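# Open the narrow cabinet's top drawer, close the rest

## Task

Pull the top drawer of the slim cabinet with three drawers fully open and leave it open, and make sure every other drawer anywhere in the room ends fully closed. No cabinet may be moved noticeably from its spot, and the robot must not fall or be left leaning.

## Robot and tools

ROBOT. A Dexmate Vega on a three-wheeled base. Its torso has three links (thigh, shank, chest) that fold in a Z shape, and it has two arms, each with seven joints and a two-finger gripper, plus a head that pans and tilts. Seen from above in the start posture it measures 0.70 m long and 0.63 m wide (0.91 m with the arms folded), and its front edge sits 0.35 m ahead of the base origin. Nothing prevents tipping, and a fallen robot stays down.

FRAMES. All positions are in metres. Base frame: origin on the floor on the centre line, 0.185 m behind the front axle, which is the point the base turns about. x is forward, y left, z up. The chest, left_hand and right_hand readings use this frame. A hand's point lies between the fingers, 0.033 m short of the closed tips. The fingers point along the hand's z axis, close along its y axis, and the camera on the back faces -x. The printed hand position can be off, more so at long reach. The odometry frame is the base frame as it was when the scene began. base_odometry counts only wheel rotation, so slip counts as travel. Heading is in rad, left positive.

move. Runs one action and returns the state plus images. Possible parts:
- base: a dict with exactly one key, a relative offset from where the base last reported itself. translate_m: metres, forward positive, -2 to 2. strafe_m: metres, left positive, -2 to 2 (heading may drift about 0.02 rad). rotate_rad: radians, counter-clockwise from above positive, -3.2 to 3.2. The front wheels first swing to the new direction (about 0.5 s, at most 1.1 s).
- joints: a dict of absolute targets in rad, keyed by joint name; list only the joints you want to move. Ranges: torso_hip_rad 0 to 1.57; torso_knee_rad 0 to 3.141; torso_waist_rad -1.57 to 1.57 (chest lean = knee - hip - waist); left_shoulder_pitch_rad -3.041 to 3.041 (positive lowers the arm); left_shoulder_yaw_rad -0.423 to 1.523; left_elbow_rad -3.041 to 0.214 (0 straight, negative bends up); left_wrist_pitch_rad -1.366 to 1.366 (positive tips down); left_wrist_yaw_rad -1.348 to 1.087; rolls -3.041 to 3.041; left_gripper_rad 0 to 0.785 (finger angle, 0 closed). Right arm mirrors: right_shoulder_pitch_rad and right_wrist_pitch_rad lower with NEGATIVE values, right_shoulder_yaw_rad -1.523 to 0.423, right_wrist_yaw_rad -1.087 to 1.348. Head: head_pan_rad -2.792 to 2.792 (left positive), head_tilt_rad -1.483 to 1.483, head_camera_tilt_rad -1.483 to 1.378 (positive looks down).
- target: used alone; sends one hand to an absolute pose in the base frame. side "left"/"right"; x, y, z in m (-3 to 3); pitch_deg -30 to 95 (90 fingers down, 0 level); heading_deg (0 forward, counter-clockwise positive) and roll_deg (default 0, jaw line level; positive turns clockwise seen from behind), both -360 to 360. line_only true demands a straight path or refusal. Straight paths go up to 45 cm; otherwise the arm takes an arc that may swing the elbow wide. One target plays at most 9.9 s; on "short (part of ...)" resend it. The robot must be at rest, and the check ignores the scene.
- speeds: caps for this action: translate_m and strafe_m 0.04 to 0.3 m/s, rotate_rad 0.1 to 0.6 rad/s.
- min_time_s: 0.1 to 8, minimum duration of arm and head motions.
- cameras: list from head_camera, left_wrist_camera, right_wrist_camera, all; [] gives none.
An action with no parts just reports. Joints left out may still be driving toward old targets.

wait: seconds 0 to 10, then the same report. zoom_image: camera name and region [x0, y0, x1, y1] in pixels (at most 504 by 504) of that camera's latest image; head images are 896x560, wrist images 672x420. finished_scene: scene = current scene number; irreversible, and the goal must persist without the robot.

RESULTS. Base "done" means the wheels turned the commanded amount, even with slip. "off_target": stopped short, may still push. "contact_stop" and "time_out" halt the whole torso group or whole arm, which then holds. "not_followed" / "joint command not followed": a safety check withheld arm targets (see "cause:"). Hand status: "reached" (within 10 mm, 2 degrees), "short", or "refused" with reason. If turned_by_imu exceeds 0.03 rad after a straight or sideways drive, the base probably bumped something; a count near 0.000 means blocked or a wheel could not swing (a small turn may free it). base_tilt gives forward/right lean in degrees (about 2 degrees error). A refused call, or a stop during one, cancels the later move, wait and finished_scene calls in the same reply.

TORSO PRESETS (hip, knee, waist): stand 0.469, 1.617, 1.048 (start); stand_high 0.78, 1.57, 0.44; lean_20 0.52, 1.05, 0.18; lean_45 0.52, 1.05, -0.26; low_lean_45 0, 0, -0.79. Fold the arms before low_lean_45. Folded arm values, in key order shoulder pitch, shoulder yaw, upper arm roll, elbow, forearm roll, wrist pitch, wrist yaw: left 1, 0.5, -0.6, -2.5, 0, -0.9, 0; right -1, -0.5, 0.6, -2.5, 0, 0.9, 0.

GRIPPER. Open fingers form a V: gap about 0.24 x angle - 0.002 m at the hand point, wider at the tips. The angle reached does not prove a grip.

AVOID. Driving into furniture (the base keeps pushing); slamming or yanking drawers or shoving cabinets; arms hitting or squeezing each other; contact torque near the load limits (141 N m shoulders, 75.2 upper arm roll and elbow, 23.5 forearm and wrist), which freezes the arm 10 s; motors heating past 65 °C (MOTOR HOT) toward 80 °C, which stops the arm 30 to 60 s, so back away after any contact stop; tilting the head outside tilt 0 or below and camera tilt -1.1 to 0.9 while panning; and any lean that could tip the robot.

Each tool is called after "Call:" in YAML: its name, and indented under it one key for each argument.

## Session

I'll start by looking at the scene.

Call:
move:

Scene clock: 0.00 s.
Joint torques (N m): no reading
Motor temperatures (°C): left_arm=[31 31 31 26 40 35 41] | right_arm=[30 27 33 31 36 36 33]
base_odometry: x=+0.000 y=+0.000 heading=+0.000
turned_by_wheels: +0.000
turned_by_imu: +0.000
base_tilt: forward=+0.0 right=+0.8
base_status: not commanded
joint_positions: torso_hip_rad=+0.469 torso_knee_rad=+1.617 torso_waist_rad=+1.048 left_shoulder_pitch_rad=+2.217 left_shoulder_yaw_rad=-0.014 left_upper_arm_roll_rad=-0.004 left_elbow_rad=-1.080 left_forearm_roll_rad=+0.010 left_wrist_pitch_rad=-0.495 left_wrist_yaw_rad=-0.006 left_gripper_rad=+0.005 right_shoulder_pitch_rad=-2.194 right_shoulder_yaw_rad=-0.002 right_upper_arm_roll_rad=+0.006 right_elbow_rad=-1.112 right_forearm_roll_rad=+0.018 right_wrist_pitch_rad=+0.493 right_wrist_yaw_rad=-0.008 right_gripper_rad=+0.005 head_pan_rad=+0.000 head_tilt_rad=+0.000 head_camera_tilt_rad=+0.000
joint_status: not commanded
chest: x=-0.0111 y=+0.0000 z=+1.4155 quat_wxyz=(+0.999, +0.000, +0.050, +0.000) (m; base frame)
left_hand: x=+0.1723 y=+0.2218 z=+0.5939 quat_wxyz=(+0.402, -0.001, +0.916, -0.004) pitch_deg=+42.6 heading_deg=-0.5 roll_deg=-0.7 back=up (m; base frame)
right_hand: x=+0.2084 y=-0.2404 z=+0.6102 quat_wxyz=(+0.427, +0.011, +0.904, -0.007) pitch_deg=+39.4 heading_deg=-1.6 roll_deg=-0.3 back=up (m; base frame)
pictures: head_camera, left_wrist_camera, right_wrist_camera

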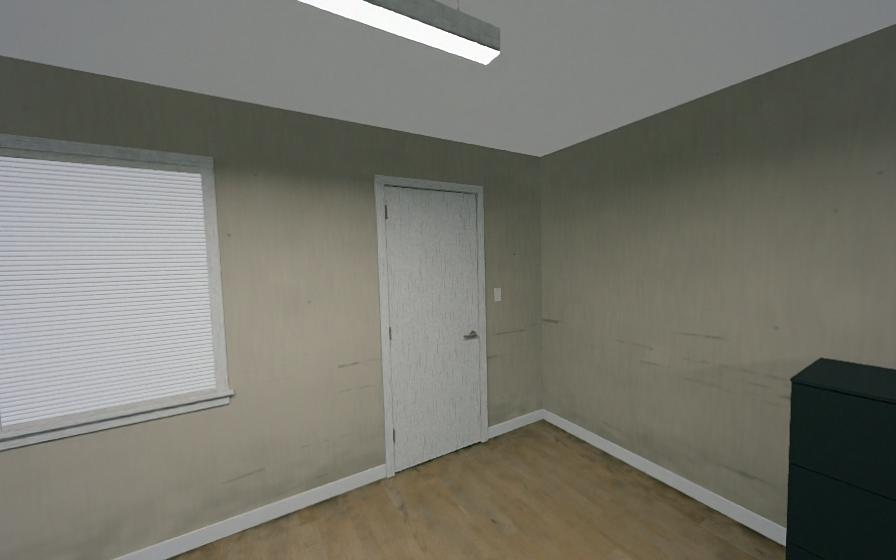

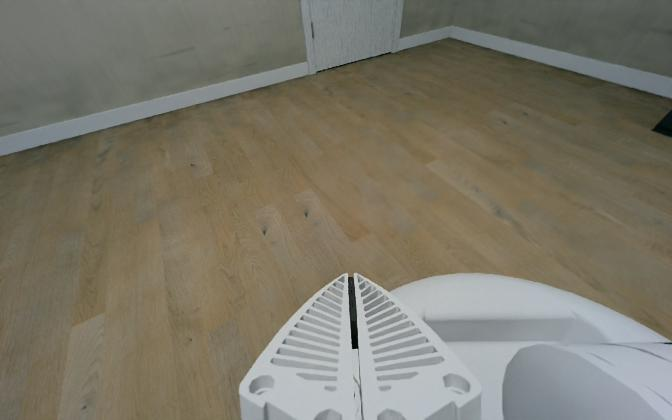

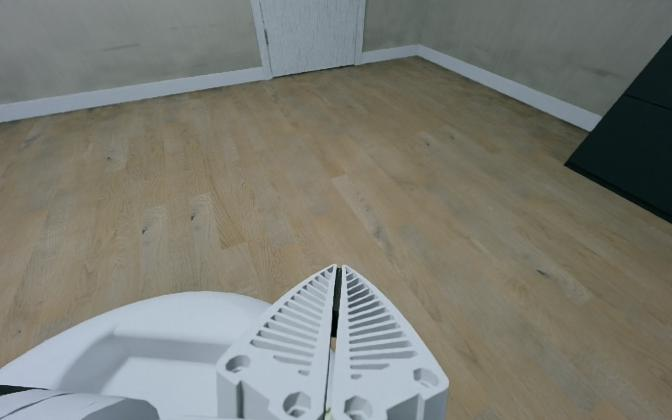

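Call:
move:
  joints: {"head_pan_rad": -1.0, "head_camera_tilt_rad": 0.3}
  cameras: ["head_camera"]

Call:
move:
  joints: {"head_pan_rad": -2.0, "head_camera_tilt_rad": 0.3}
  cameras: ["head_camera"]

Call:
move:
  joints: {"head_pan_rad": 1.3, "head_camera_tilt_rad": 0.3}
  cameras: ["head_camera"]

Call:
move:
  joints: {"head_pan_rad": 2.5, "head_camera_tilt_rad": 0.3}
  cameras: ["head_camera"]

Scene clock: 1.67 s.
Joint torques (N m): left_arm=[5.69 -0.95 -1.68 -2.29 0.25 -2.58 0.05] | right_arm=[-4.16 -0.83 0.85 -2.55 0.15 2.59 -0.1]
Motor temperatures (°C): left_arm=[31 31 31 26 40 35 41] | right_arm=[30 27 33 31 36 36 33]
move: done
base_odometry: x=+0.000 y=+0.000 heading=+0.000
turned_by_wheels: +0.000
turned_by_imu: +0.000
base_tilt: forward=+0.0 right=+0.7
base_status: not commanded
joint_positions: torso_hip_rad=+0.469 torso_knee_rad=+1.617 torso_waist_rad=+1.048 left_shoulder_pitch_rad=+2.217 left_shoulder_yaw_rad=-0.014 left_upper_arm_roll_rad=-0.004 left_elbow_rad=-1.080 left_forearm_roll_rad=+0.010 left_wrist_pitch_rad=-0.495 left_wrist_yaw_rad=-0.006 left_gripper_rad=+0.005 right_shoulder_pitch_rad=-2.194 right_shoulder_yaw_rad=-0.002 right_upper_arm_roll_rad=+0.006 right_elbow_rad=-1.112 right_forearm_roll_rad=+0.018 right_wrist_pitch_rad=+0.493 right_wrist_yaw_rad=-0.008 right_gripper_rad=+0.005 head_pan_rad=-1.000 head_tilt_rad=+0.000 head_camera_tilt_rad=+0.300
joint_status: all done
chest: x=-0.0111 y=+0.0000 z=+1.4155 quat_wxyz=(+0.999, +0.000, +0.050, +0.000) (m; base frame)
left_hand: x=+0.1724 y=+0.2218 z=+0.5939 quat_wxyz=(+0.402, -0.001, +0.916, -0.004) pitch_deg=+42.6 heading_deg=-0.5 roll_deg=-0.7 back=up (m; base frame)
right_hand: x=+0.2084 y=-0.2404 z=+0.6102 quat_wxyz=(+0.427, +0.011, +0.904, -0.007) pitch_deg=+39.4 heading_deg=-1.6 roll_deg=-0.3 back=up (m; base frame)
pictures: head_camera

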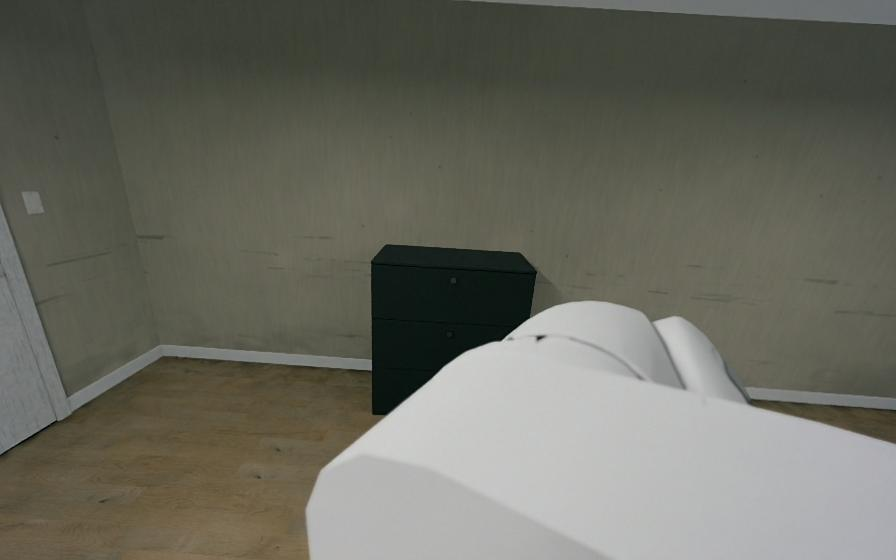

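Scene clock: 3.00 s.
Joint torques (N m): left_arm=[5.83 -0.08 -1.64 -1.79 -0.02 -1.64 0.06] | right_arm=[-4.55 -0.6 0.99 -2.73 0.08 2.09 -0.01]
Motor temperatures (°C): left_arm=[31 31 31 26 40 35 41] | right_arm=[30 27 33 31 36 37 33]
move: done
base_odometry: x=+0.000 y=+0.000 heading=+0.000
turned_by_wheels: +0.000
turned_by_imu: +0.000
base_tilt: forward=+0.0 right=+0.7
base_status: not commanded
joint_positions: torso_hip_rad=+0.469 torso_knee_rad=+1.617 torso_waist_rad=+1.048 left_shoulder_pitch_rad=+2.217 left_shoulder_yaw_rad=-0.014 left_upper_arm_roll_rad=-0.004 left_elbow_rad=-1.080 left_forearm_roll_rad=+0.010 left_wrist_pitch_rad=-0.495 left_wrist_yaw_rad=-0.006 left_gripper_rad=+0.005 right_shoulder_pitch_rad=-2.194 right_shoulder_yaw_rad=-0.002 right_upper_arm_roll_rad=+0.006 right_elbow_rad=-1.112 right_forearm_roll_rad=+0.018 right_wrist_pitch_rad=+0.493 right_wrist_yaw_rad=-0.008 right_gripper_rad=+0.005 head_pan_rad=-2.000 head_tilt_rad=+0.000 head_camera_tilt_rad=+0.300
joint_status: all done
chest: x=-0.0111 y=+0.0000 z=+1.4155 quat_wxyz=(+0.999, +0.000, +0.050, +0.000) (m; base frame)
left_hand: x=+0.1724 y=+0.2218 z=+0.5939 quat_wxyz=(+0.402, -0.001, +0.916, -0.004) pitch_deg=+42.6 heading_deg=-0.5 roll_deg=-0.7 back=up (m; base frame)
right_hand: x=+0.2084 y=-0.2404 z=+0.6102 quat_wxyz=(+0.427, +0.011, +0.904, -0.007) pitch_deg=+39.4 heading_deg=-1.6 roll_deg=-0.3 back=up (m; base frame)
pictures: head_camera

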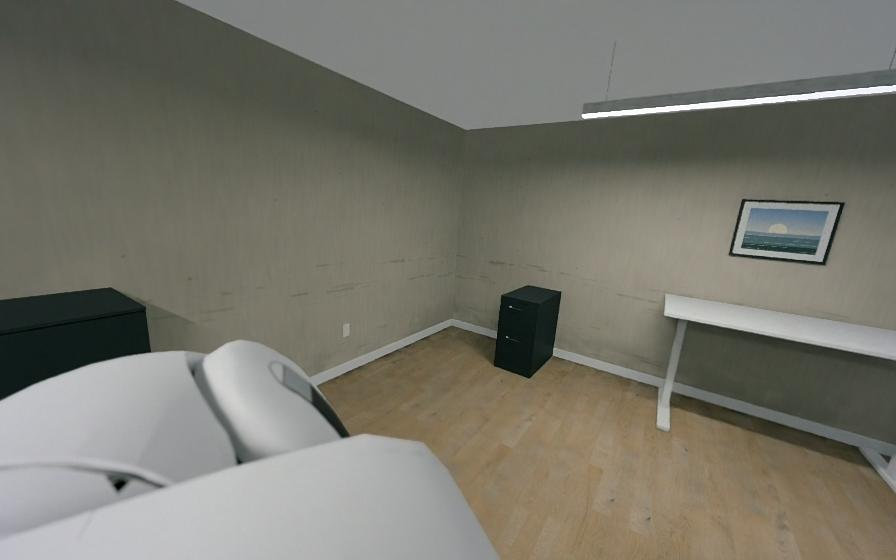

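Scene clock: 5.87 s.
Joint torques (N m): left_arm=[6.35 0.08 -0.29 -1.82 0.02 -2.23 0.01] | right_arm=[-4.48 -0.4 0.14 -2.52 0.09 2.16 0.04]
Motor temperatures (°C): left_arm=[31 31 31 26 40 35 41] | right_arm=[30 27 33 31 36 37 33]
move: done
base_odometry: x=+0.000 y=+0.000 heading=+0.000
turned_by_wheels: +0.000
turned_by_imu: +0.000
base_tilt: forward=+0.0 right=+0.7
base_status: not commanded
joint_positions: torso_hip_rad=+0.469 torso_knee_rad=+1.617 torso_waist_rad=+1.048 left_shoulder_pitch_rad=+2.217 left_shoulder_yaw_rad=-0.014 left_upper_arm_roll_rad=-0.004 left_elbow_rad=-1.080 left_forearm_roll_rad=+0.010 left_wrist_pitch_rad=-0.495 left_wrist_yaw_rad=-0.006 left_gripper_rad=+0.005 right_shoulder_pitch_rad=-2.194 right_shoulder_yaw_rad=-0.002 right_upper_arm_roll_rad=+0.006 right_elbow_rad=-1.112 right_forearm_roll_rad=+0.018 right_wrist_pitch_rad=+0.493 right_wrist_yaw_rad=-0.008 right_gripper_rad=+0.005 head_pan_rad=+1.300 head_tilt_rad=+0.000 head_camera_tilt_rad=+0.300
joint_status: all done
chest: x=-0.0111 y=+0.0000 z=+1.4155 quat_wxyz=(+0.999, +0.000, +0.050, +0.000) (m; base frame)
left_hand: x=+0.1724 y=+0.2218 z=+0.5939 quat_wxyz=(+0.402, -0.001, +0.916, -0.004) pitch_deg=+42.6 heading_deg=-0.5 roll_deg=-0.7 back=up (m; base frame)
right_hand: x=+0.2084 y=-0.2404 z=+0.6102 quat_wxyz=(+0.427, +0.011, +0.904, -0.007) pitch_deg=+39.4 heading_deg=-1.6 roll_deg=-0.3 back=up (m; base frame)
pictures: head_camera

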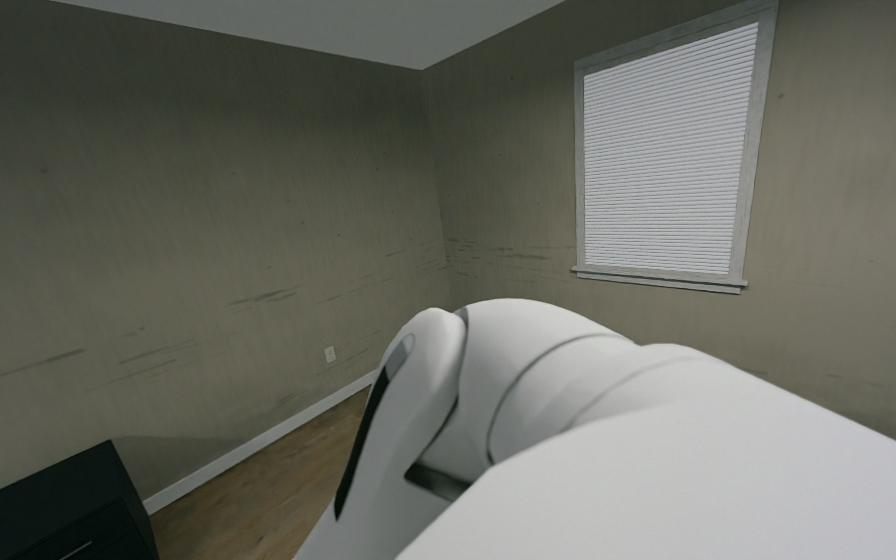

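Scene clock: 7.33 s.
Joint torques (N m): left_arm=[4.77 -0.07 -0.5 -2.26 0.14 -2.06 -0.12] | right_arm=[-3.62 -0.88 0.74 -3.28 0.19 2.36 -0.16]
Motor temperatures (°C): left_arm=[31 31 31 26 40 35 41] | right_arm=[30 27 33 31 36 37 33]
move: done
base_odometry: x=+0.000 y=+0.000 heading=+0.000
turned_by_wheels: +0.000
turned_by_imu: +0.000
base_tilt: forward=+0.0 right=+0.8
base_status: not commanded
joint_positions: torso_hip_rad=+0.469 torso_knee_rad=+1.617 torso_waist_rad=+1.048 left_shoulder_pitch_rad=+2.217 left_shoulder_yaw_rad=-0.014 left_upper_arm_roll_rad=-0.004 left_elbow_rad=-1.080 left_forearm_roll_rad=+0.010 left_wrist_pitch_rad=-0.495 left_wrist_yaw_rad=-0.006 left_gripper_rad=+0.005 right_shoulder_pitch_rad=-2.194 right_shoulder_yaw_rad=-0.002 right_upper_arm_roll_rad=+0.006 right_elbow_rad=-1.112 right_forearm_roll_rad=+0.018 right_wrist_pitch_rad=+0.493 right_wrist_yaw_rad=-0.008 right_gripper_rad=+0.005 head_pan_rad=+2.500 head_tilt_rad=+0.000 head_camera_tilt_rad=+0.300
joint_status: all done
chest: x=-0.0111 y=+0.0000 z=+1.4155 quat_wxyz=(+0.999, +0.000, +0.050, +0.000) (m; base frame)
left_hand: x=+0.1724 y=+0.2218 z=+0.5939 quat_wxyz=(+0.402, -0.001, +0.916, -0.004) pitch_deg=+42.6 heading_deg=-0.5 roll_deg=-0.7 back=up (m; base frame)
right_hand: x=+0.2084 y=-0.2404 z=+0.6102 quat_wxyz=(+0.427, +0.011, +0.904, -0.007) pitch_deg=+39.4 heading_deg=-1.6 roll_deg=-0.3 back=up (m; base frame)
pictures: head_camera

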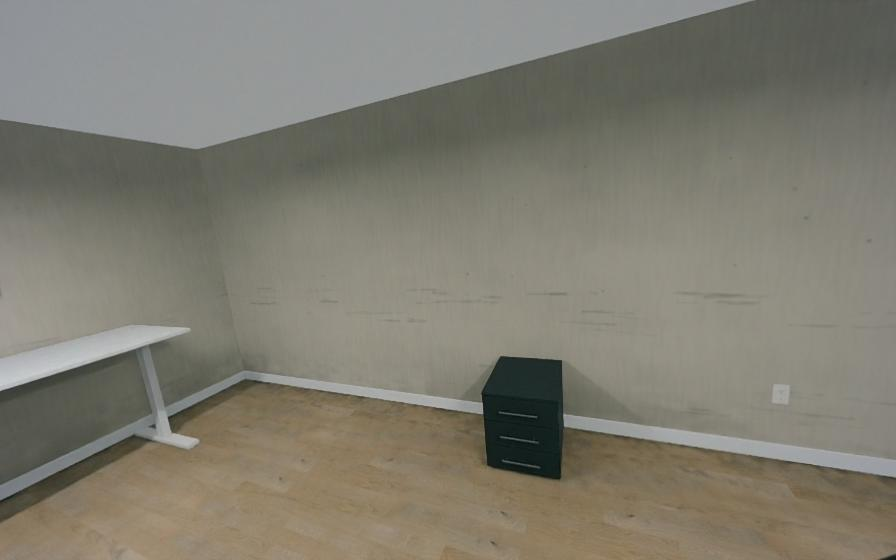

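Call:
move:
  joints: {"head_pan_rad": 1.9, "head_camera_tilt_rad": 0.5}
  cameras: ["head_camera"]

Call:
move:
  joints: {"head_pan_rad": 0.6, "head_camera_tilt_rad": 0.5}
  cameras: ["head_camera"]

Call:
move:
  joints: {"head_pan_rad": -2.7, "head_camera_tilt_rad": 0.3}
  cameras: ["head_camera"]

Scene clock: 8.67 s.
Joint torques (N m): left_arm=[6.37 0.11 -0.42 -2.15 0.15 -1.95 -0.04] | right_arm=[-3.56 -0.62 0.42 -2.8 0.07 2.36 0.03]
Motor temperatures (°C): left_arm=[31 31 31 26 40 35 41] | right_arm=[30 27 33 31 36 37 33]
move: done
base_odometry: x=+0.000 y=+0.000 heading=+0.000
turned_by_wheels: +0.000
turned_by_imu: +0.000
base_tilt: forward=+0.1 right=+0.7
base_status: not commanded
joint_positions: torso_hip_rad=+0.469 torso_knee_rad=+1.617 torso_waist_rad=+1.048 left_shoulder_pitch_rad=+2.217 left_shoulder_yaw_rad=-0.014 left_upper_arm_roll_rad=-0.004 left_elbow_rad=-1.080 left_forearm_roll_rad=+0.010 left_wrist_pitch_rad=-0.495 left_wrist_yaw_rad=-0.006 left_gripper_rad=+0.005 right_shoulder_pitch_rad=-2.194 right_shoulder_yaw_rad=-0.002 right_upper_arm_roll_rad=+0.006 right_elbow_rad=-1.112 right_forearm_roll_rad=+0.018 right_wrist_pitch_rad=+0.493 right_wrist_yaw_rad=-0.008 right_gripper_rad=+0.005 head_pan_rad=+1.900 head_tilt_rad=+0.000 head_camera_tilt_rad=+0.500
joint_status: all done
chest: x=-0.0111 y=+0.0000 z=+1.4155 quat_wxyz=(+0.999, +0.000, +0.050, +0.000) (m; base frame)
left_hand: x=+0.1724 y=+0.2218 z=+0.5939 quat_wxyz=(+0.402, -0.001, +0.916, -0.004) pitch_deg=+42.6 heading_deg=-0.5 roll_deg=-0.7 back=up (m; base frame)
right_hand: x=+0.2084 y=-0.2404 z=+0.6102 quat_wxyz=(+0.427, +0.011, +0.904, -0.007) pitch_deg=+39.4 heading_deg=-1.6 roll_deg=-0.3 back=up (m; base frame)
pictures: head_camera

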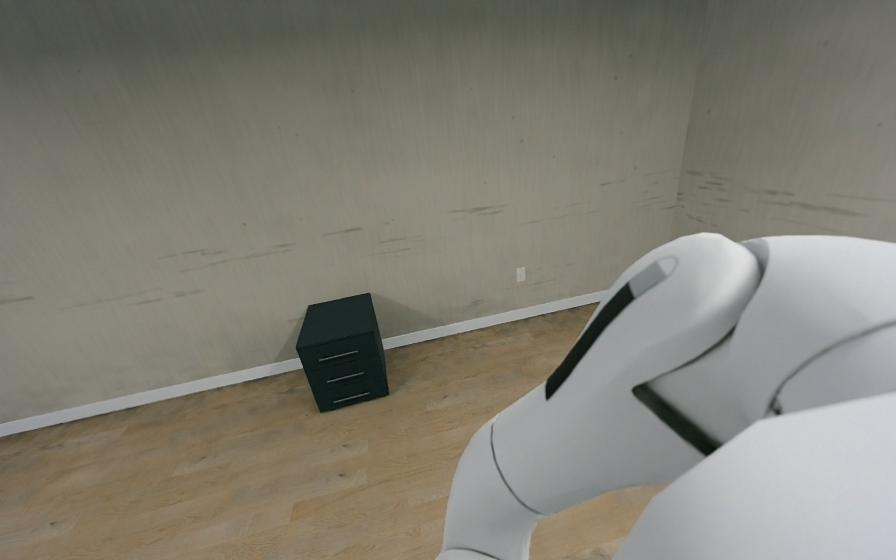

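Scene clock: 10.20 s.
Joint torques (N m): left_arm=[6.54 0.25 -0.52 -2.24 0.17 -2.92 0.07] | right_arm=[-3.83 -1.37 0.61 -1.82 -0.15 2.28 0.16]
Motor temperatures (°C): left_arm=[31 31 31 26 40 35 41] | right_arm=[30 27 33 31 36 37 33]
move: done
base_odometry: x=+0.000 y=+0.000 heading=+0.000
turned_by_wheels: +0.000
turned_by_imu: +0.000
base_tilt: forward=+0.0 right=+0.8
base_status: not commanded
joint_positions: torso_hip_rad=+0.469 torso_knee_rad=+1.617 torso_waist_rad=+1.048 left_shoulder_pitch_rad=+2.217 left_shoulder_yaw_rad=-0.014 left_upper_arm_roll_rad=-0.004 left_elbow_rad=-1.080 left_forearm_roll_rad=+0.010 left_wrist_pitch_rad=-0.495 left_wrist_yaw_rad=-0.006 left_gripper_rad=+0.005 right_shoulder_pitch_rad=-2.194 right_shoulder_yaw_rad=-0.002 right_upper_arm_roll_rad=+0.006 right_elbow_rad=-1.112 right_forearm_roll_rad=+0.018 right_wrist_pitch_rad=+0.493 right_wrist_yaw_rad=-0.008 right_gripper_rad=+0.005 head_pan_rad=+0.600 head_tilt_rad=+0.000 head_camera_tilt_rad=+0.500
joint_status: all done
chest: x=-0.0111 y=+0.0000 z=+1.4155 quat_wxyz=(+0.999, +0.000, +0.050, +0.000) (m; base frame)
left_hand: x=+0.1724 y=+0.2218 z=+0.5939 quat_wxyz=(+0.402, -0.001, +0.916, -0.004) pitch_deg=+42.6 heading_deg=-0.5 roll_deg=-0.7 back=up (m; base frame)
right_hand: x=+0.2084 y=-0.2404 z=+0.6102 quat_wxyz=(+0.427, +0.011, +0.904, -0.007) pitch_deg=+39.4 heading_deg=-1.6 roll_deg=-0.3 back=up (m; base frame)
pictures: head_camera

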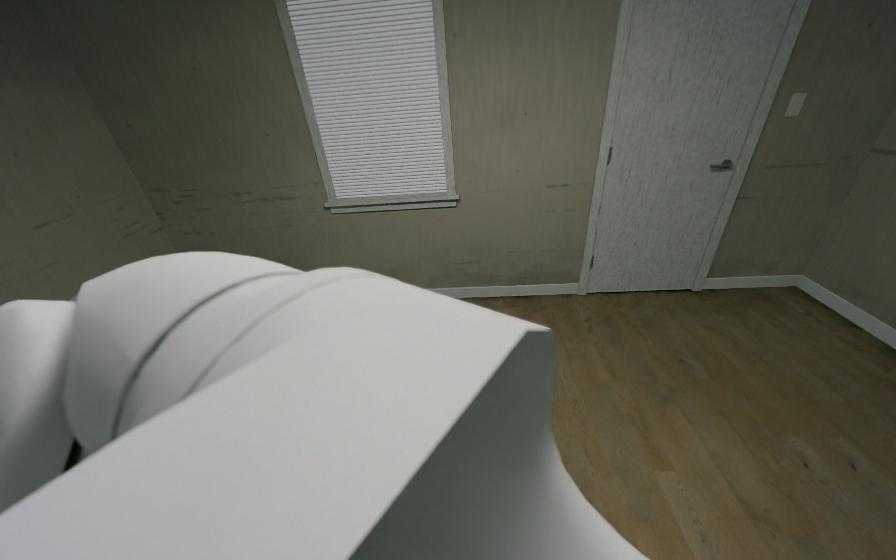

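Scene clock: 13.07 s.
Joint torques (N m): left_arm=[4.73 -2.1 -1.01 -2.1 0.23 -2.16 -0.2] | right_arm=[-3.77 -0.63 0.36 -2.71 0.14 2.33 -0.12]
Motor temperatures (°C): left_arm=[31 31 31 26 40 35 41] | right_arm=[30 27 33 31 36 37 33]
move: done
base_odometry: x=+0.000 y=+0.000 heading=+0.000
turned_by_wheels: +0.000
turned_by_imu: +0.000
base_tilt: forward=+0.0 right=+0.8
base_status: not commanded
joint_positions: torso_hip_rad=+0.469 torso_knee_rad=+1.617 torso_waist_rad=+1.048 left_shoulder_pitch_rad=+2.217 left_shoulder_yaw_rad=-0.014 left_upper_arm_roll_rad=-0.004 left_elbow_rad=-1.080 left_forearm_roll_rad=+0.010 left_wrist_pitch_rad=-0.495 left_wrist_yaw_rad=-0.006 left_gripper_rad=+0.005 right_shoulder_pitch_rad=-2.194 right_shoulder_yaw_rad=-0.002 right_upper_arm_roll_rad=+0.006 right_elbow_rad=-1.112 right_forearm_roll_rad=+0.018 right_wrist_pitch_rad=+0.493 right_wrist_yaw_rad=-0.008 right_gripper_rad=+0.005 head_pan_rad=-2.700 head_tilt_rad=+0.000 head_camera_tilt_rad=+0.300
joint_status: all done
chest: x=-0.0111 y=+0.0000 z=+1.4155 quat_wxyz=(+0.999, +0.000, +0.050, +0.000) (m; base frame)
left_hand: x=+0.1724 y=+0.2218 z=+0.5939 quat_wxyz=(+0.402, -0.001, +0.916, -0.004) pitch_deg=+42.6 heading_deg=-0.5 roll_deg=-0.7 back=up (m; base frame)
right_hand: x=+0.2084 y=-0.2404 z=+0.6102 quat_wxyz=(+0.427, +0.011, +0.904, -0.007) pitch_deg=+39.4 heading_deg=-1.6 roll_deg=-0.3 back=up (m; base frame)
pictures: head_camera

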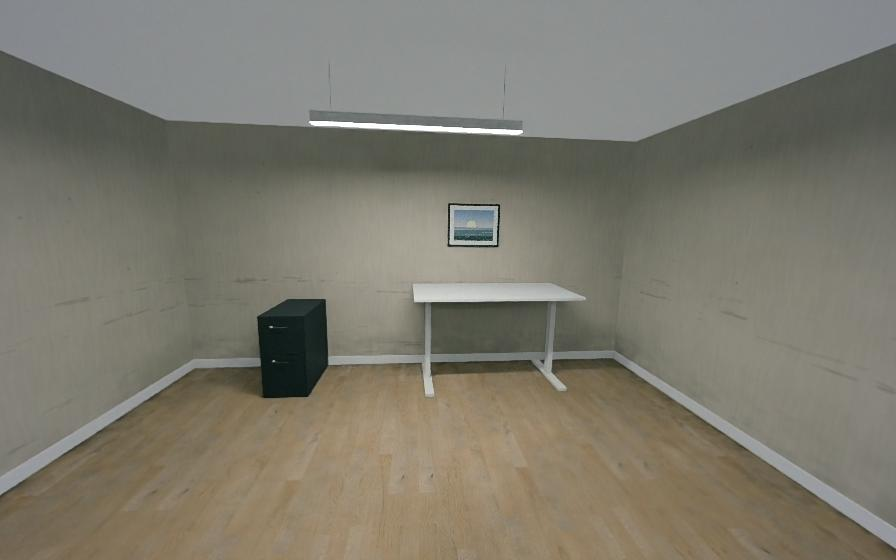

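Call:
move:
  base: {"rotate_rad": 2.065}
  joints: {"head_pan_rad": 0, "head_camera_tilt_rad": 0.5}
  cameras: ["head_camera"]

Scene clock: 19.70 s.
Joint torques (N m): left_arm=[5.88 -0.2 -1.73 -1.55 0.21 -1.29 0] | right_arm=[-3.72 -0.77 0.52 -3.47 0.05 2.1 -0.18]
Motor temperatures (°C): left_arm=[31 31 31 26 40 35 41] | right_arm=[30 27 33 31 36 37 33]
move: done
base_odometry: x=+0.003 y=-0.001 heading=+2.071
turned_by_wheels: +2.071
turned_by_imu: +2.060
base_tilt: forward=+0.0 right=+0.8
base_status: done
joint_positions: torso_hip_rad=+0.469 torso_knee_rad=+1.617 torso_waist_rad=+1.048 left_shoulder_pitch_rad=+2.217 left_shoulder_yaw_rad=-0.014 left_upper_arm_roll_rad=-0.004 left_elbow_rad=-1.080 left_forearm_roll_rad=+0.010 left_wrist_pitch_rad=-0.495 left_wrist_yaw_rad=-0.006 left_gripper_rad=+0.005 right_shoulder_pitch_rad=-2.194 right_shoulder_yaw_rad=-0.002 right_upper_arm_roll_rad=+0.006 right_elbow_rad=-1.112 right_forearm_roll_rad=+0.018 right_wrist_pitch_rad=+0.493 right_wrist_yaw_rad=-0.008 right_gripper_rad=+0.005 head_pan_rad=+0.000 head_tilt_rad=+0.000 head_camera_tilt_rad=+0.500
joint_status: all done
chest: x=-0.0111 y=+0.0000 z=+1.4155 quat_wxyz=(+0.999, +0.000, +0.050, +0.000) (m; base frame)
left_hand: x=+0.1724 y=+0.2218 z=+0.5939 quat_wxyz=(+0.402, -0.001, +0.916, -0.004) pitch_deg=+42.6 heading_deg=-0.5 roll_deg=-0.7 back=up (m; base frame)
right_hand: x=+0.2084 y=-0.2404 z=+0.6102 quat_wxyz=(+0.427, +0.011, +0.904, -0.007) pitch_deg=+39.4 heading_deg=-1.6 roll_deg=-0.3 back=up (m; base frame)
pictures: head_camera

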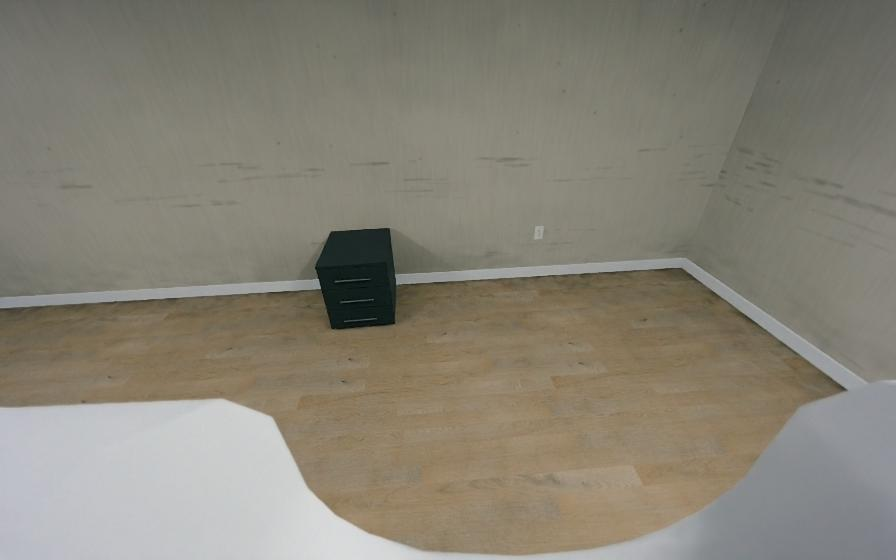

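Call:
move:
  base: {"rotate_rad": 0.125}
  cameras: []

Call:
move:
  base: {"strafe_m": 0.38}
  cameras: ["head_camera"]

Scene clock: 21.43 s.
Joint torques (N m): left_arm=[5.53 0.1 -0.2 -2.3 -0.11 -2.43 -0.03] | right_arm=[-4.14 -2.2 0.9 -2.69 0.13 1.91 -0.02]
Motor temperatures (°C): left_arm=[31 31 31 26 40 35 41] | right_arm=[30 27 33 31 36 37 33]
move: done
base_odometry: x=+0.003 y=-0.001 heading=+2.196
turned_by_wheels: +0.125
turned_by_imu: +0.124
base_tilt: forward=+0.0 right=+0.8
base_status: done
joint_positions: torso_hip_rad=+0.469 torso_knee_rad=+1.617 torso_waist_rad=+1.048 left_shoulder_pitch_rad=+2.217 left_shoulder_yaw_rad=-0.014 left_upper_arm_roll_rad=-0.004 left_elbow_rad=-1.080 left_forearm_roll_rad=+0.010 left_wrist_pitch_rad=-0.495 left_wrist_yaw_rad=-0.006 left_gripper_rad=+0.005 right_shoulder_pitch_rad=-2.194 right_shoulder_yaw_rad=-0.002 right_upper_arm_roll_rad=+0.006 right_elbow_rad=-1.112 right_forearm_roll_rad=+0.018 right_wrist_pitch_rad=+0.493 right_wrist_yaw_rad=-0.008 right_gripper_rad=+0.005 head_pan_rad=+0.000 head_tilt_rad=+0.000 head_camera_tilt_rad=+0.500
joint_status: not commanded
chest: x=-0.0111 y=+0.0000 z=+1.4155 quat_wxyz=(+0.999, +0.000, +0.050, +0.000) (m; base frame)
left_hand: x=+0.1724 y=+0.2218 z=+0.5939 quat_wxyz=(+0.402, -0.001, +0.916, -0.004) pitch_deg=+42.6 heading_deg=-0.5 roll_deg=-0.7 back=up (m; base frame)
right_hand: x=+0.2084 y=-0.2404 z=+0.6102 quat_wxyz=(+0.427, +0.011, +0.904, -0.007) pitch_deg=+39.4 heading_deg=-1.6 roll_deg=-0.3 back=up (m; base frame)
pictures: none
No camera images: "cameras" was empty.

Scene clock: 25.13 s.
Joint torques (N m): left_arm=[6.99 -1.28 -1.25 -3.29 0.11 -1.43 -0.11] | right_arm=[-4.33 -1.03 0.2 -1.83 0.15 2.6 -0.25]
Motor temperatures (°C): left_arm=[31 31 31 26 40 35 41] | right_arm=[30 27 33 31 36 37 33]
move: done
base_odometry: x=-0.303 y=-0.224 heading=+2.206
turned_by_wheels: +0.009
turned_by_imu: +0.003
base_tilt: forward=+0.0 right=+0.7
base_status: done
joint_positions: torso_hip_rad=+0.469 torso_knee_rad=+1.617 torso_waist_rad=+1.048 left_shoulder_pitch_rad=+2.217 left_shoulder_yaw_rad=-0.014 left_upper_arm_roll_rad=-0.004 left_elbow_rad=-1.080 left_forearm_roll_rad=+0.010 left_wrist_pitch_rad=-0.495 left_wrist_yaw_rad=-0.006 left_gripper_rad=+0.005 right_shoulder_pitch_rad=-2.194 right_shoulder_yaw_rad=-0.002 right_upper_arm_roll_rad=+0.006 right_elbow_rad=-1.112 right_forearm_roll_rad=+0.018 right_wrist_pitch_rad=+0.493 right_wrist_yaw_rad=-0.008 right_gripper_rad=+0.005 head_pan_rad=+0.000 head_tilt_rad=+0.000 head_camera_tilt_rad=+0.500
joint_status: not commanded
chest: x=-0.0111 y=+0.0000 z=+1.4155 quat_wxyz=(+0.999, +0.000, +0.050, +0.000) (m; base frame)
left_hand: x=+0.1723 y=+0.2218 z=+0.5939 quat_wxyz=(+0.402, -0.001, +0.916, -0.004) pitch_deg=+42.6 heading_deg=-0.5 roll_deg=-0.7 back=up (m; base frame)
right_hand: x=+0.2084 y=-0.2404 z=+0.6102 quat_wxyz=(+0.427, +0.011, +0.904, -0.007) pitch_deg=+39.4 heading_deg=-1.6 roll_deg=-0.3 back=up (m; base frame)
pictures: head_camera

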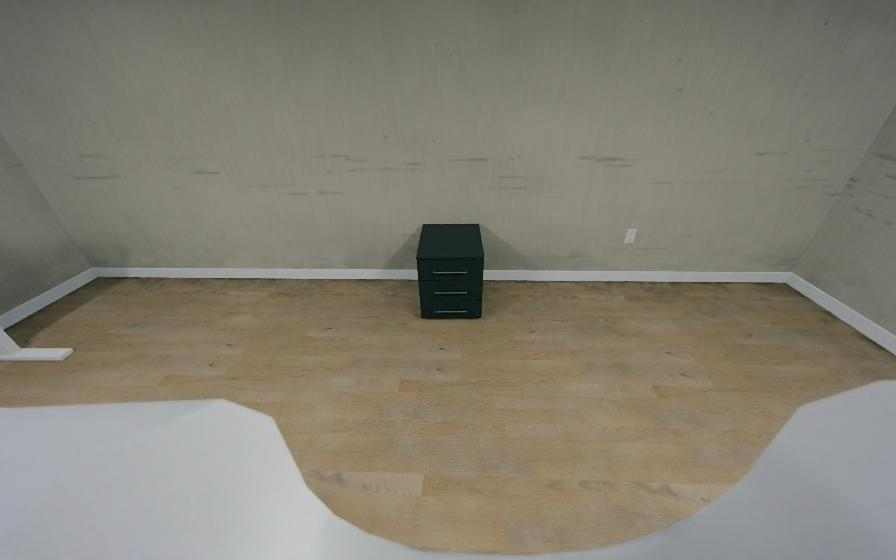

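Call:
zoom_image:
  camera: "head_camera"
  region: [390, 210, 510, 330]

Scaled by 4.200 from the camera's 896x560 image, which has a finer 960x600 frame.

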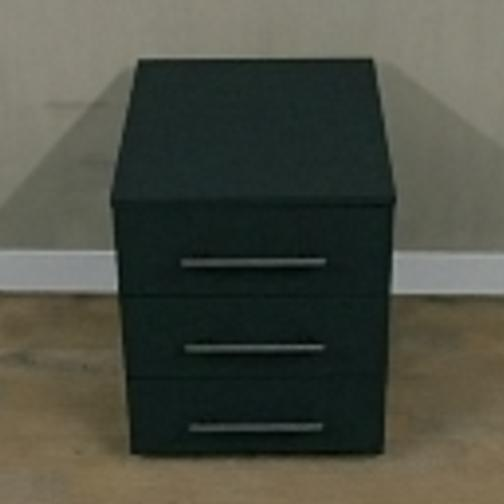

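Call:
move:
  base: {"translate_m": 0.55}
  joints: {"right_shoulder_pitch_rad": -1.6, "right_elbow_rad": -1.6, "right_wrist_pitch_rad": 0, "left_shoulder_pitch_rad": 1.6, "left_elbow_rad": -2.6, "left_wrist_pitch_rad": 0}
  cameras: ["head_camera"]

Scene clock: 33.27 s.
Joint torques (N m): left_arm=[-15.85 0.63 -1.38 -6.17 -0.07 -1.39 -0.04] | right_arm=[24.45 -1.08 0.34 -7.74 -0.13 3.46 -0.04]
Motor temperatures (°C): left_arm=[31 31 31 26 40 35 41] | right_arm=[30 27 33 31 36 37 33]
move: done
base_odometry: x=-0.629 y=+0.219 heading=+2.205
turned_by_wheels: -0.001
turned_by_imu: -0.002
base_tilt: forward=+0.0 right=+0.8
base_status: done
joint_positions: torso_hip_rad=+0.469 torso_knee_rad=+1.617 torso_waist_rad=+1.048 left_shoulder_pitch_rad=+1.602 left_shoulder_yaw_rad=-0.014 left_upper_arm_roll_rad=-0.004 left_elbow_rad=-2.596 left_forearm_roll_rad=+0.010 left_wrist_pitch_rad=-0.001 left_wrist_yaw_rad=-0.006 left_gripper_rad=+0.005 right_shoulder_pitch_rad=-1.600 right_shoulder_yaw_rad=-0.002 right_upper_arm_roll_rad=+0.006 right_elbow_rad=-1.600 right_forearm_roll_rad=+0.018 right_wrist_pitch_rad=+0.000 right_wrist_yaw_rad=-0.008 right_gripper_rad=+0.005 head_pan_rad=+0.000 head_tilt_rad=+0.000 head_camera_tilt_rad=+0.500
joint_status: all done
chest: x=-0.0110 y=+0.0000 z=+1.4155 quat_wxyz=(+0.999, +0.000, +0.050, +0.000) (m; base frame)
left_hand: x=+0.4666 y=+0.2332 z=+1.5987 quat_wxyz=(+0.943, -0.003, +0.331, +0.004) pitch_deg=-51.3 heading_deg=+0.8 roll_deg=-0.3 back=up (m; base frame)
right_hand: x=+0.6832 y=-0.2370 z=+0.9841 quat_wxyz=(+0.670, +0.011, +0.742, +0.000) pitch_deg=+5.8 heading_deg=-0.8 roll_deg=+0.8 back=up (m; base frame)
pictures: head_camera

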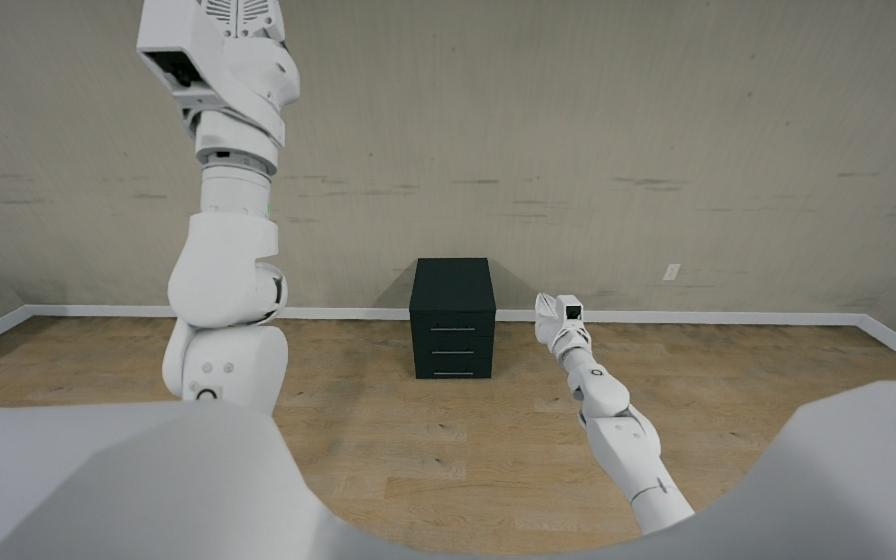

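Call:
zoom_image:
  camera: "head_camera"
  region: [400, 240, 640, 400]

Scaled by 2.100 from the camera's 896x560 image, which has a finer 960x600 frame.

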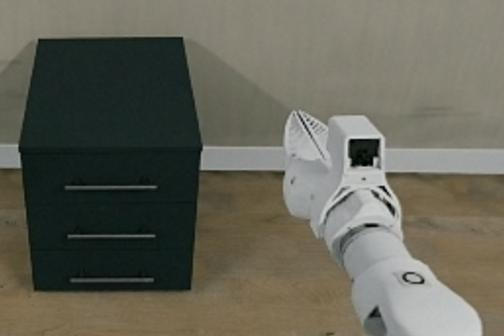

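Call:
move:
  joints: {"torso_hip_rad": 0.0, "torso_knee_rad": 0.6, "torso_waist_rad": 0.0, "head_camera_tilt_rad": 0.0}
  cameras: ["head_camera", "right_wrist_camera"]

Scene clock: 39.93 s.
Joint torques (N m): left_arm=[-9.6 -0.82 -1.23 -7.88 0.2 -2.03 0.15] | right_arm=[11.89 -1.36 0.57 -8.32 0.07 3.2 -0.14]
Motor temperatures (°C): left_arm=[31 31 31 26 40 35 41] | right_arm=[30 27 33 32 36 37 33]
move: done
base_odometry: x=-0.629 y=+0.219 heading=+2.205
turned_by_wheels: +0.000
turned_by_imu: +0.000
base_tilt: forward=+0.1 right=+0.8
base_status: not commanded
joint_positions: torso_hip_rad=+0.001 torso_knee_rad=+0.600 torso_waist_rad=+0.000 left_shoulder_pitch_rad=+1.600 left_shoulder_yaw_rad=-0.014 left_upper_arm_roll_rad=-0.004 left_elbow_rad=-2.600 left_forearm_roll_rad=+0.010 left_wrist_pitch_rad=+0.000 left_wrist_yaw_rad=-0.006 left_gripper_rad=+0.005 right_shoulder_pitch_rad=-1.600 right_shoulder_yaw_rad=-0.002 right_upper_arm_roll_rad=+0.006 right_elbow_rad=-1.600 right_forearm_roll_rad=+0.018 right_wrist_pitch_rad=+0.000 right_wrist_yaw_rad=-0.008 right_gripper_rad=+0.005 head_pan_rad=+0.000 head_tilt_rad=+0.000 head_camera_tilt_rad=+0.000
joint_status: all done
chest: x=+0.0823 y=+0.0000 z=+1.0966 quat_wxyz=(+0.955, +0.000, +0.295, +0.000) (m; base frame)
left_hand: x=+0.5889 y=+0.2332 z=+1.0314 quat_wxyz=(+0.833, -0.002, +0.553, +0.005) pitch_deg=-22.9 heading_deg=+0.5 roll_deg=+0.1 back=up (m; base frame)
right_hand: x=+0.4852 y=-0.2370 z=+0.3855 quat_wxyz=(+0.466, +0.010, +0.885, -0.002) pitch_deg=+34.4 heading_deg=-1.0 roll_deg=+0.4 back=up (m; base frame)
pictures: head_camera, right_wrist_camera

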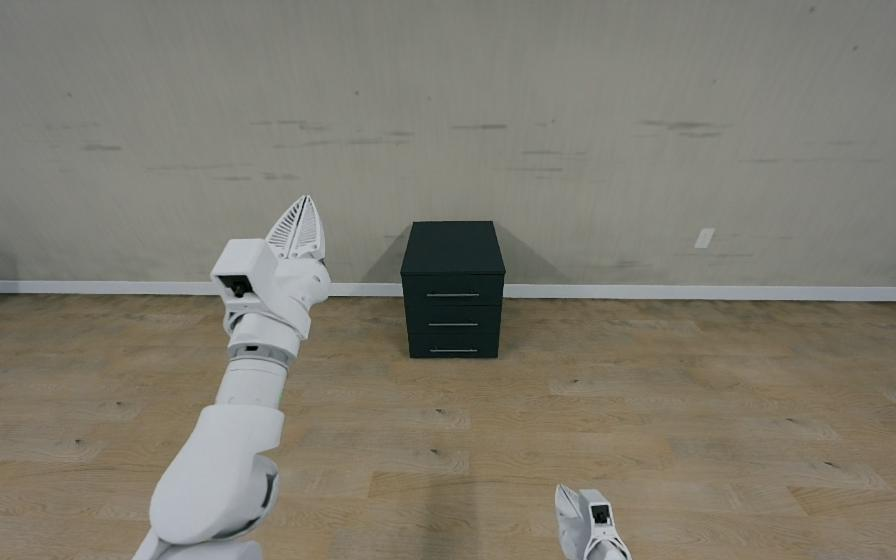

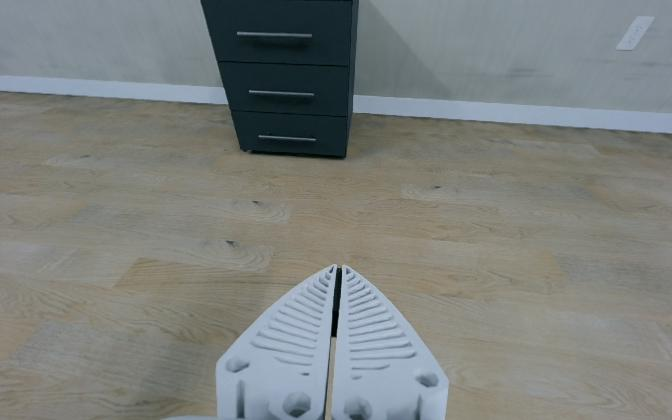

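Call:
zoom_image:
  camera: "right_wrist_camera"
  region: [190, 0, 390, 170]

Call:
zoom_image:
  camera: "head_camera"
  region: [380, 200, 530, 370]

Scaled by 2.520 from the camera's 672x420 image, which has a finer 960x600 frame.

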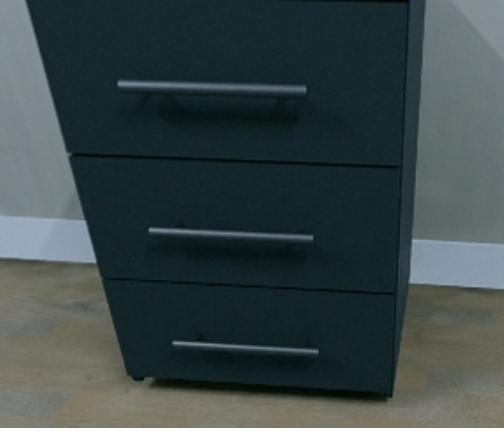

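Scaled by 2.965 from the camera's 896x560 image, which has a finer 960x600 frame.

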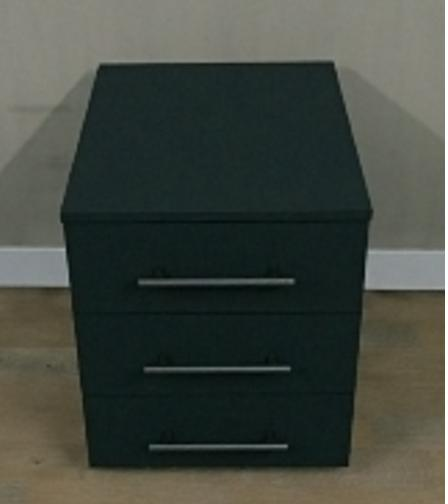

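Call:
move:
  target: {"side": "right", "x": 0.66, "y": -0.01, "z": 0.44, "pitch_deg": 30, "heading_deg": 0, "roll_deg": 90}
  cameras: ["head_camera", "right_wrist_camera"]

Scene clock: 47.80 s.
Joint torques (N m): left_arm=[-9.85 -1.4 -0.98 -7.92 0.05 -1.91 -0.14] | right_arm=[24.63 2.24 -0.82 -3.45 -1.61 -0.67 -2.54]
Motor temperatures (°C): left_arm=[31 31 31 26 40 35 41] | right_arm=[30 27 33 32 36 37 33]
move: done
base_odometry: x=-0.629 y=+0.219 heading=+2.205
turned_by_wheels: +0.000
turned_by_imu: +0.000
base_tilt: forward=+0.0 right=+0.8
base_status: not commanded
joint_positions: torso_hip_rad=+0.001 torso_knee_rad=+0.600 torso_waist_rad=+0.000 left_shoulder_pitch_rad=+1.600 left_shoulder_yaw_rad=-0.014 left_upper_arm_roll_rad=-0.004 left_elbow_rad=-2.600 left_forearm_roll_rad=+0.010 left_wrist_pitch_rad=+0.000 left_wrist_yaw_rad=-0.006 left_gripper_rad=+0.005 right_shoulder_pitch_rad=-0.790 right_shoulder_yaw_rad=-0.098 right_upper_arm_roll_rad=-1.083 right_elbow_rad=-1.189 right_forearm_roll_rad=-0.830 right_wrist_pitch_rad=-0.892 right_wrist_yaw_rad=-0.101 right_gripper_rad=+0.005 head_pan_rad=+0.000 head_tilt_rad=+0.000 head_camera_tilt_rad=+0.000
joint_status: not commanded
chest: x=+0.0823 y=+0.0000 z=+1.0966 quat_wxyz=(+0.955, +0.000, +0.295, +0.000) (m; base frame)
left_hand: x=+0.5889 y=+0.2332 z=+1.0314 quat_wxyz=(+0.833, -0.002, +0.553, +0.005) pitch_deg=-22.9 heading_deg=+0.5 roll_deg=+0.1 back=up (m; base frame)
right_hand: x=+0.6584 y=-0.0097 z=+0.4381 quat_wxyz=(+0.353, -0.612, +0.615, -0.350) pitch_deg=+30.3 heading_deg=+0.1 roll_deg=-89.6 (m; base frame)
right_hand_status: reached (checked arc [the straight line was blocked; over the whole arc the hand travels 0.42 m to end 0.29 m from its start, up to 0.14 m off the straight line; right_upper_arm_roll_rad turns most, 1.09 rad; on the way or at its end the hand turns up to 91 deg from its attitude at the start], planned for 3.8 s): 2 mm and 0.5 deg off.
pictures: head_camera, right_wrist_camera

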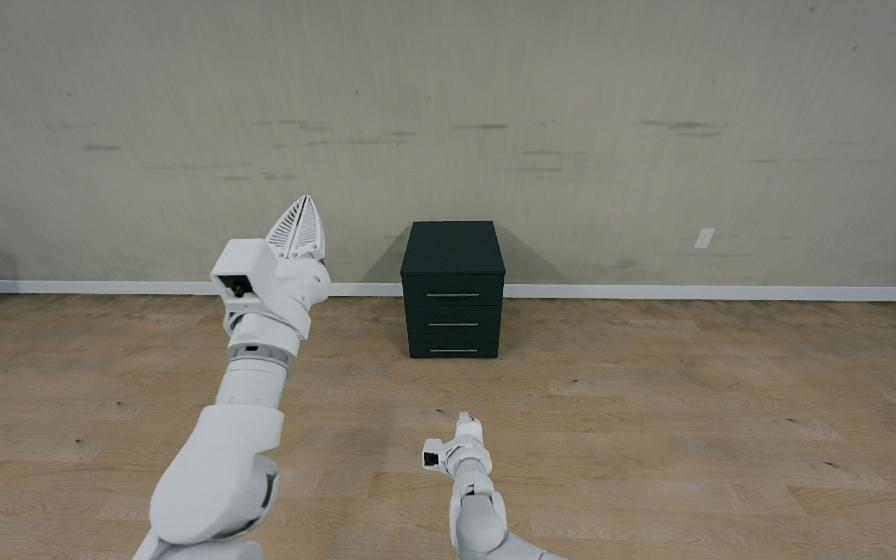

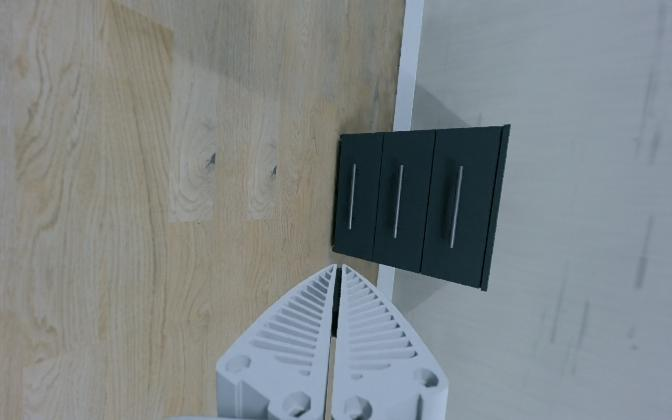

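Call:
move:
  base: {"translate_m": 0.4}
  joints: {"right_gripper_rad": 0.2}
  cameras: ["head_camera", "right_wrist_camera"]

Scene clock: 50.97 s.
Joint torques (N m): left_arm=[-10.24 0.35 -1.81 -8.38 0.26 -2.52 -0.19] | right_arm=[24.45 2.42 -1.28 -3.43 -1.67 -0.38 -2.44]
Motor temperatures (°C): left_arm=[31 31 31 26 40 35 41] | right_arm=[30 27 33 32 36 37 33]
move: done
base_odometry: x=-0.866 y=+0.541 heading=+2.204
turned_by_wheels: -0.001
turned_by_imu: -0.001
base_tilt: forward=+0.2 right=+0.7
base_status: done
joint_positions: torso_hip_rad=+0.001 torso_knee_rad=+0.600 torso_waist_rad=+0.000 left_shoulder_pitch_rad=+1.600 left_shoulder_yaw_rad=-0.014 left_upper_arm_roll_rad=-0.004 left_elbow_rad=-2.600 left_forearm_roll_rad=+0.010 left_wrist_pitch_rad=+0.000 left_wrist_yaw_rad=-0.006 left_gripper_rad=+0.005 right_shoulder_pitch_rad=-0.788 right_shoulder_yaw_rad=-0.098 right_upper_arm_roll_rad=-1.086 right_elbow_rad=-1.187 right_forearm_roll_rad=-0.833 right_wrist_pitch_rad=-0.895 right_wrist_yaw_rad=-0.101 right_gripper_rad=+0.200 head_pan_rad=+0.000 head_tilt_rad=+0.000 head_camera_tilt_rad=+0.000
joint_status: all done
chest: x=+0.0823 y=+0.0000 z=+1.0965 quat_wxyz=(+0.955, +0.000, +0.295, +0.000) (m; base frame)
left_hand: x=+0.5889 y=+0.2332 z=+1.0314 quat_wxyz=(+0.833, -0.002, +0.553, +0.005) pitch_deg=-22.9 heading_deg=+0.5 roll_deg=+0.1 back=up (m; base frame)
right_hand: x=+0.6597 y=-0.0101 z=+0.4397 quat_wxyz=(+0.353, -0.612, +0.613, -0.353) pitch_deg=+30.1 heading_deg=+0.0 roll_deg=-90.0 (m; base frame)
pictures: head_camera, right_wrist_camera

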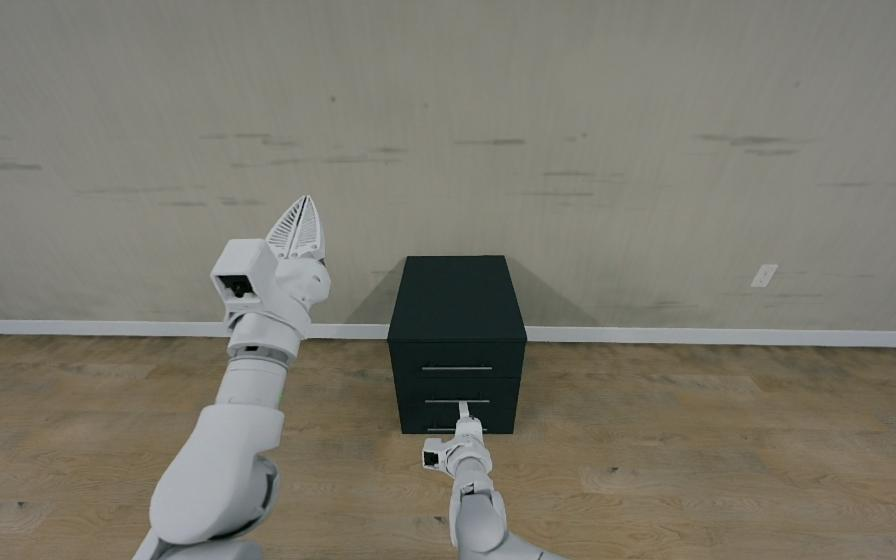

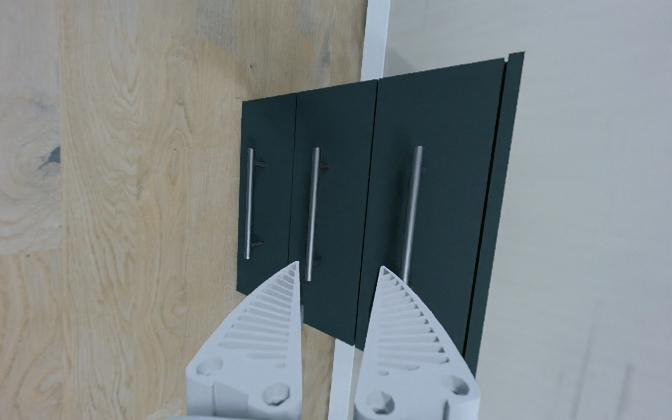

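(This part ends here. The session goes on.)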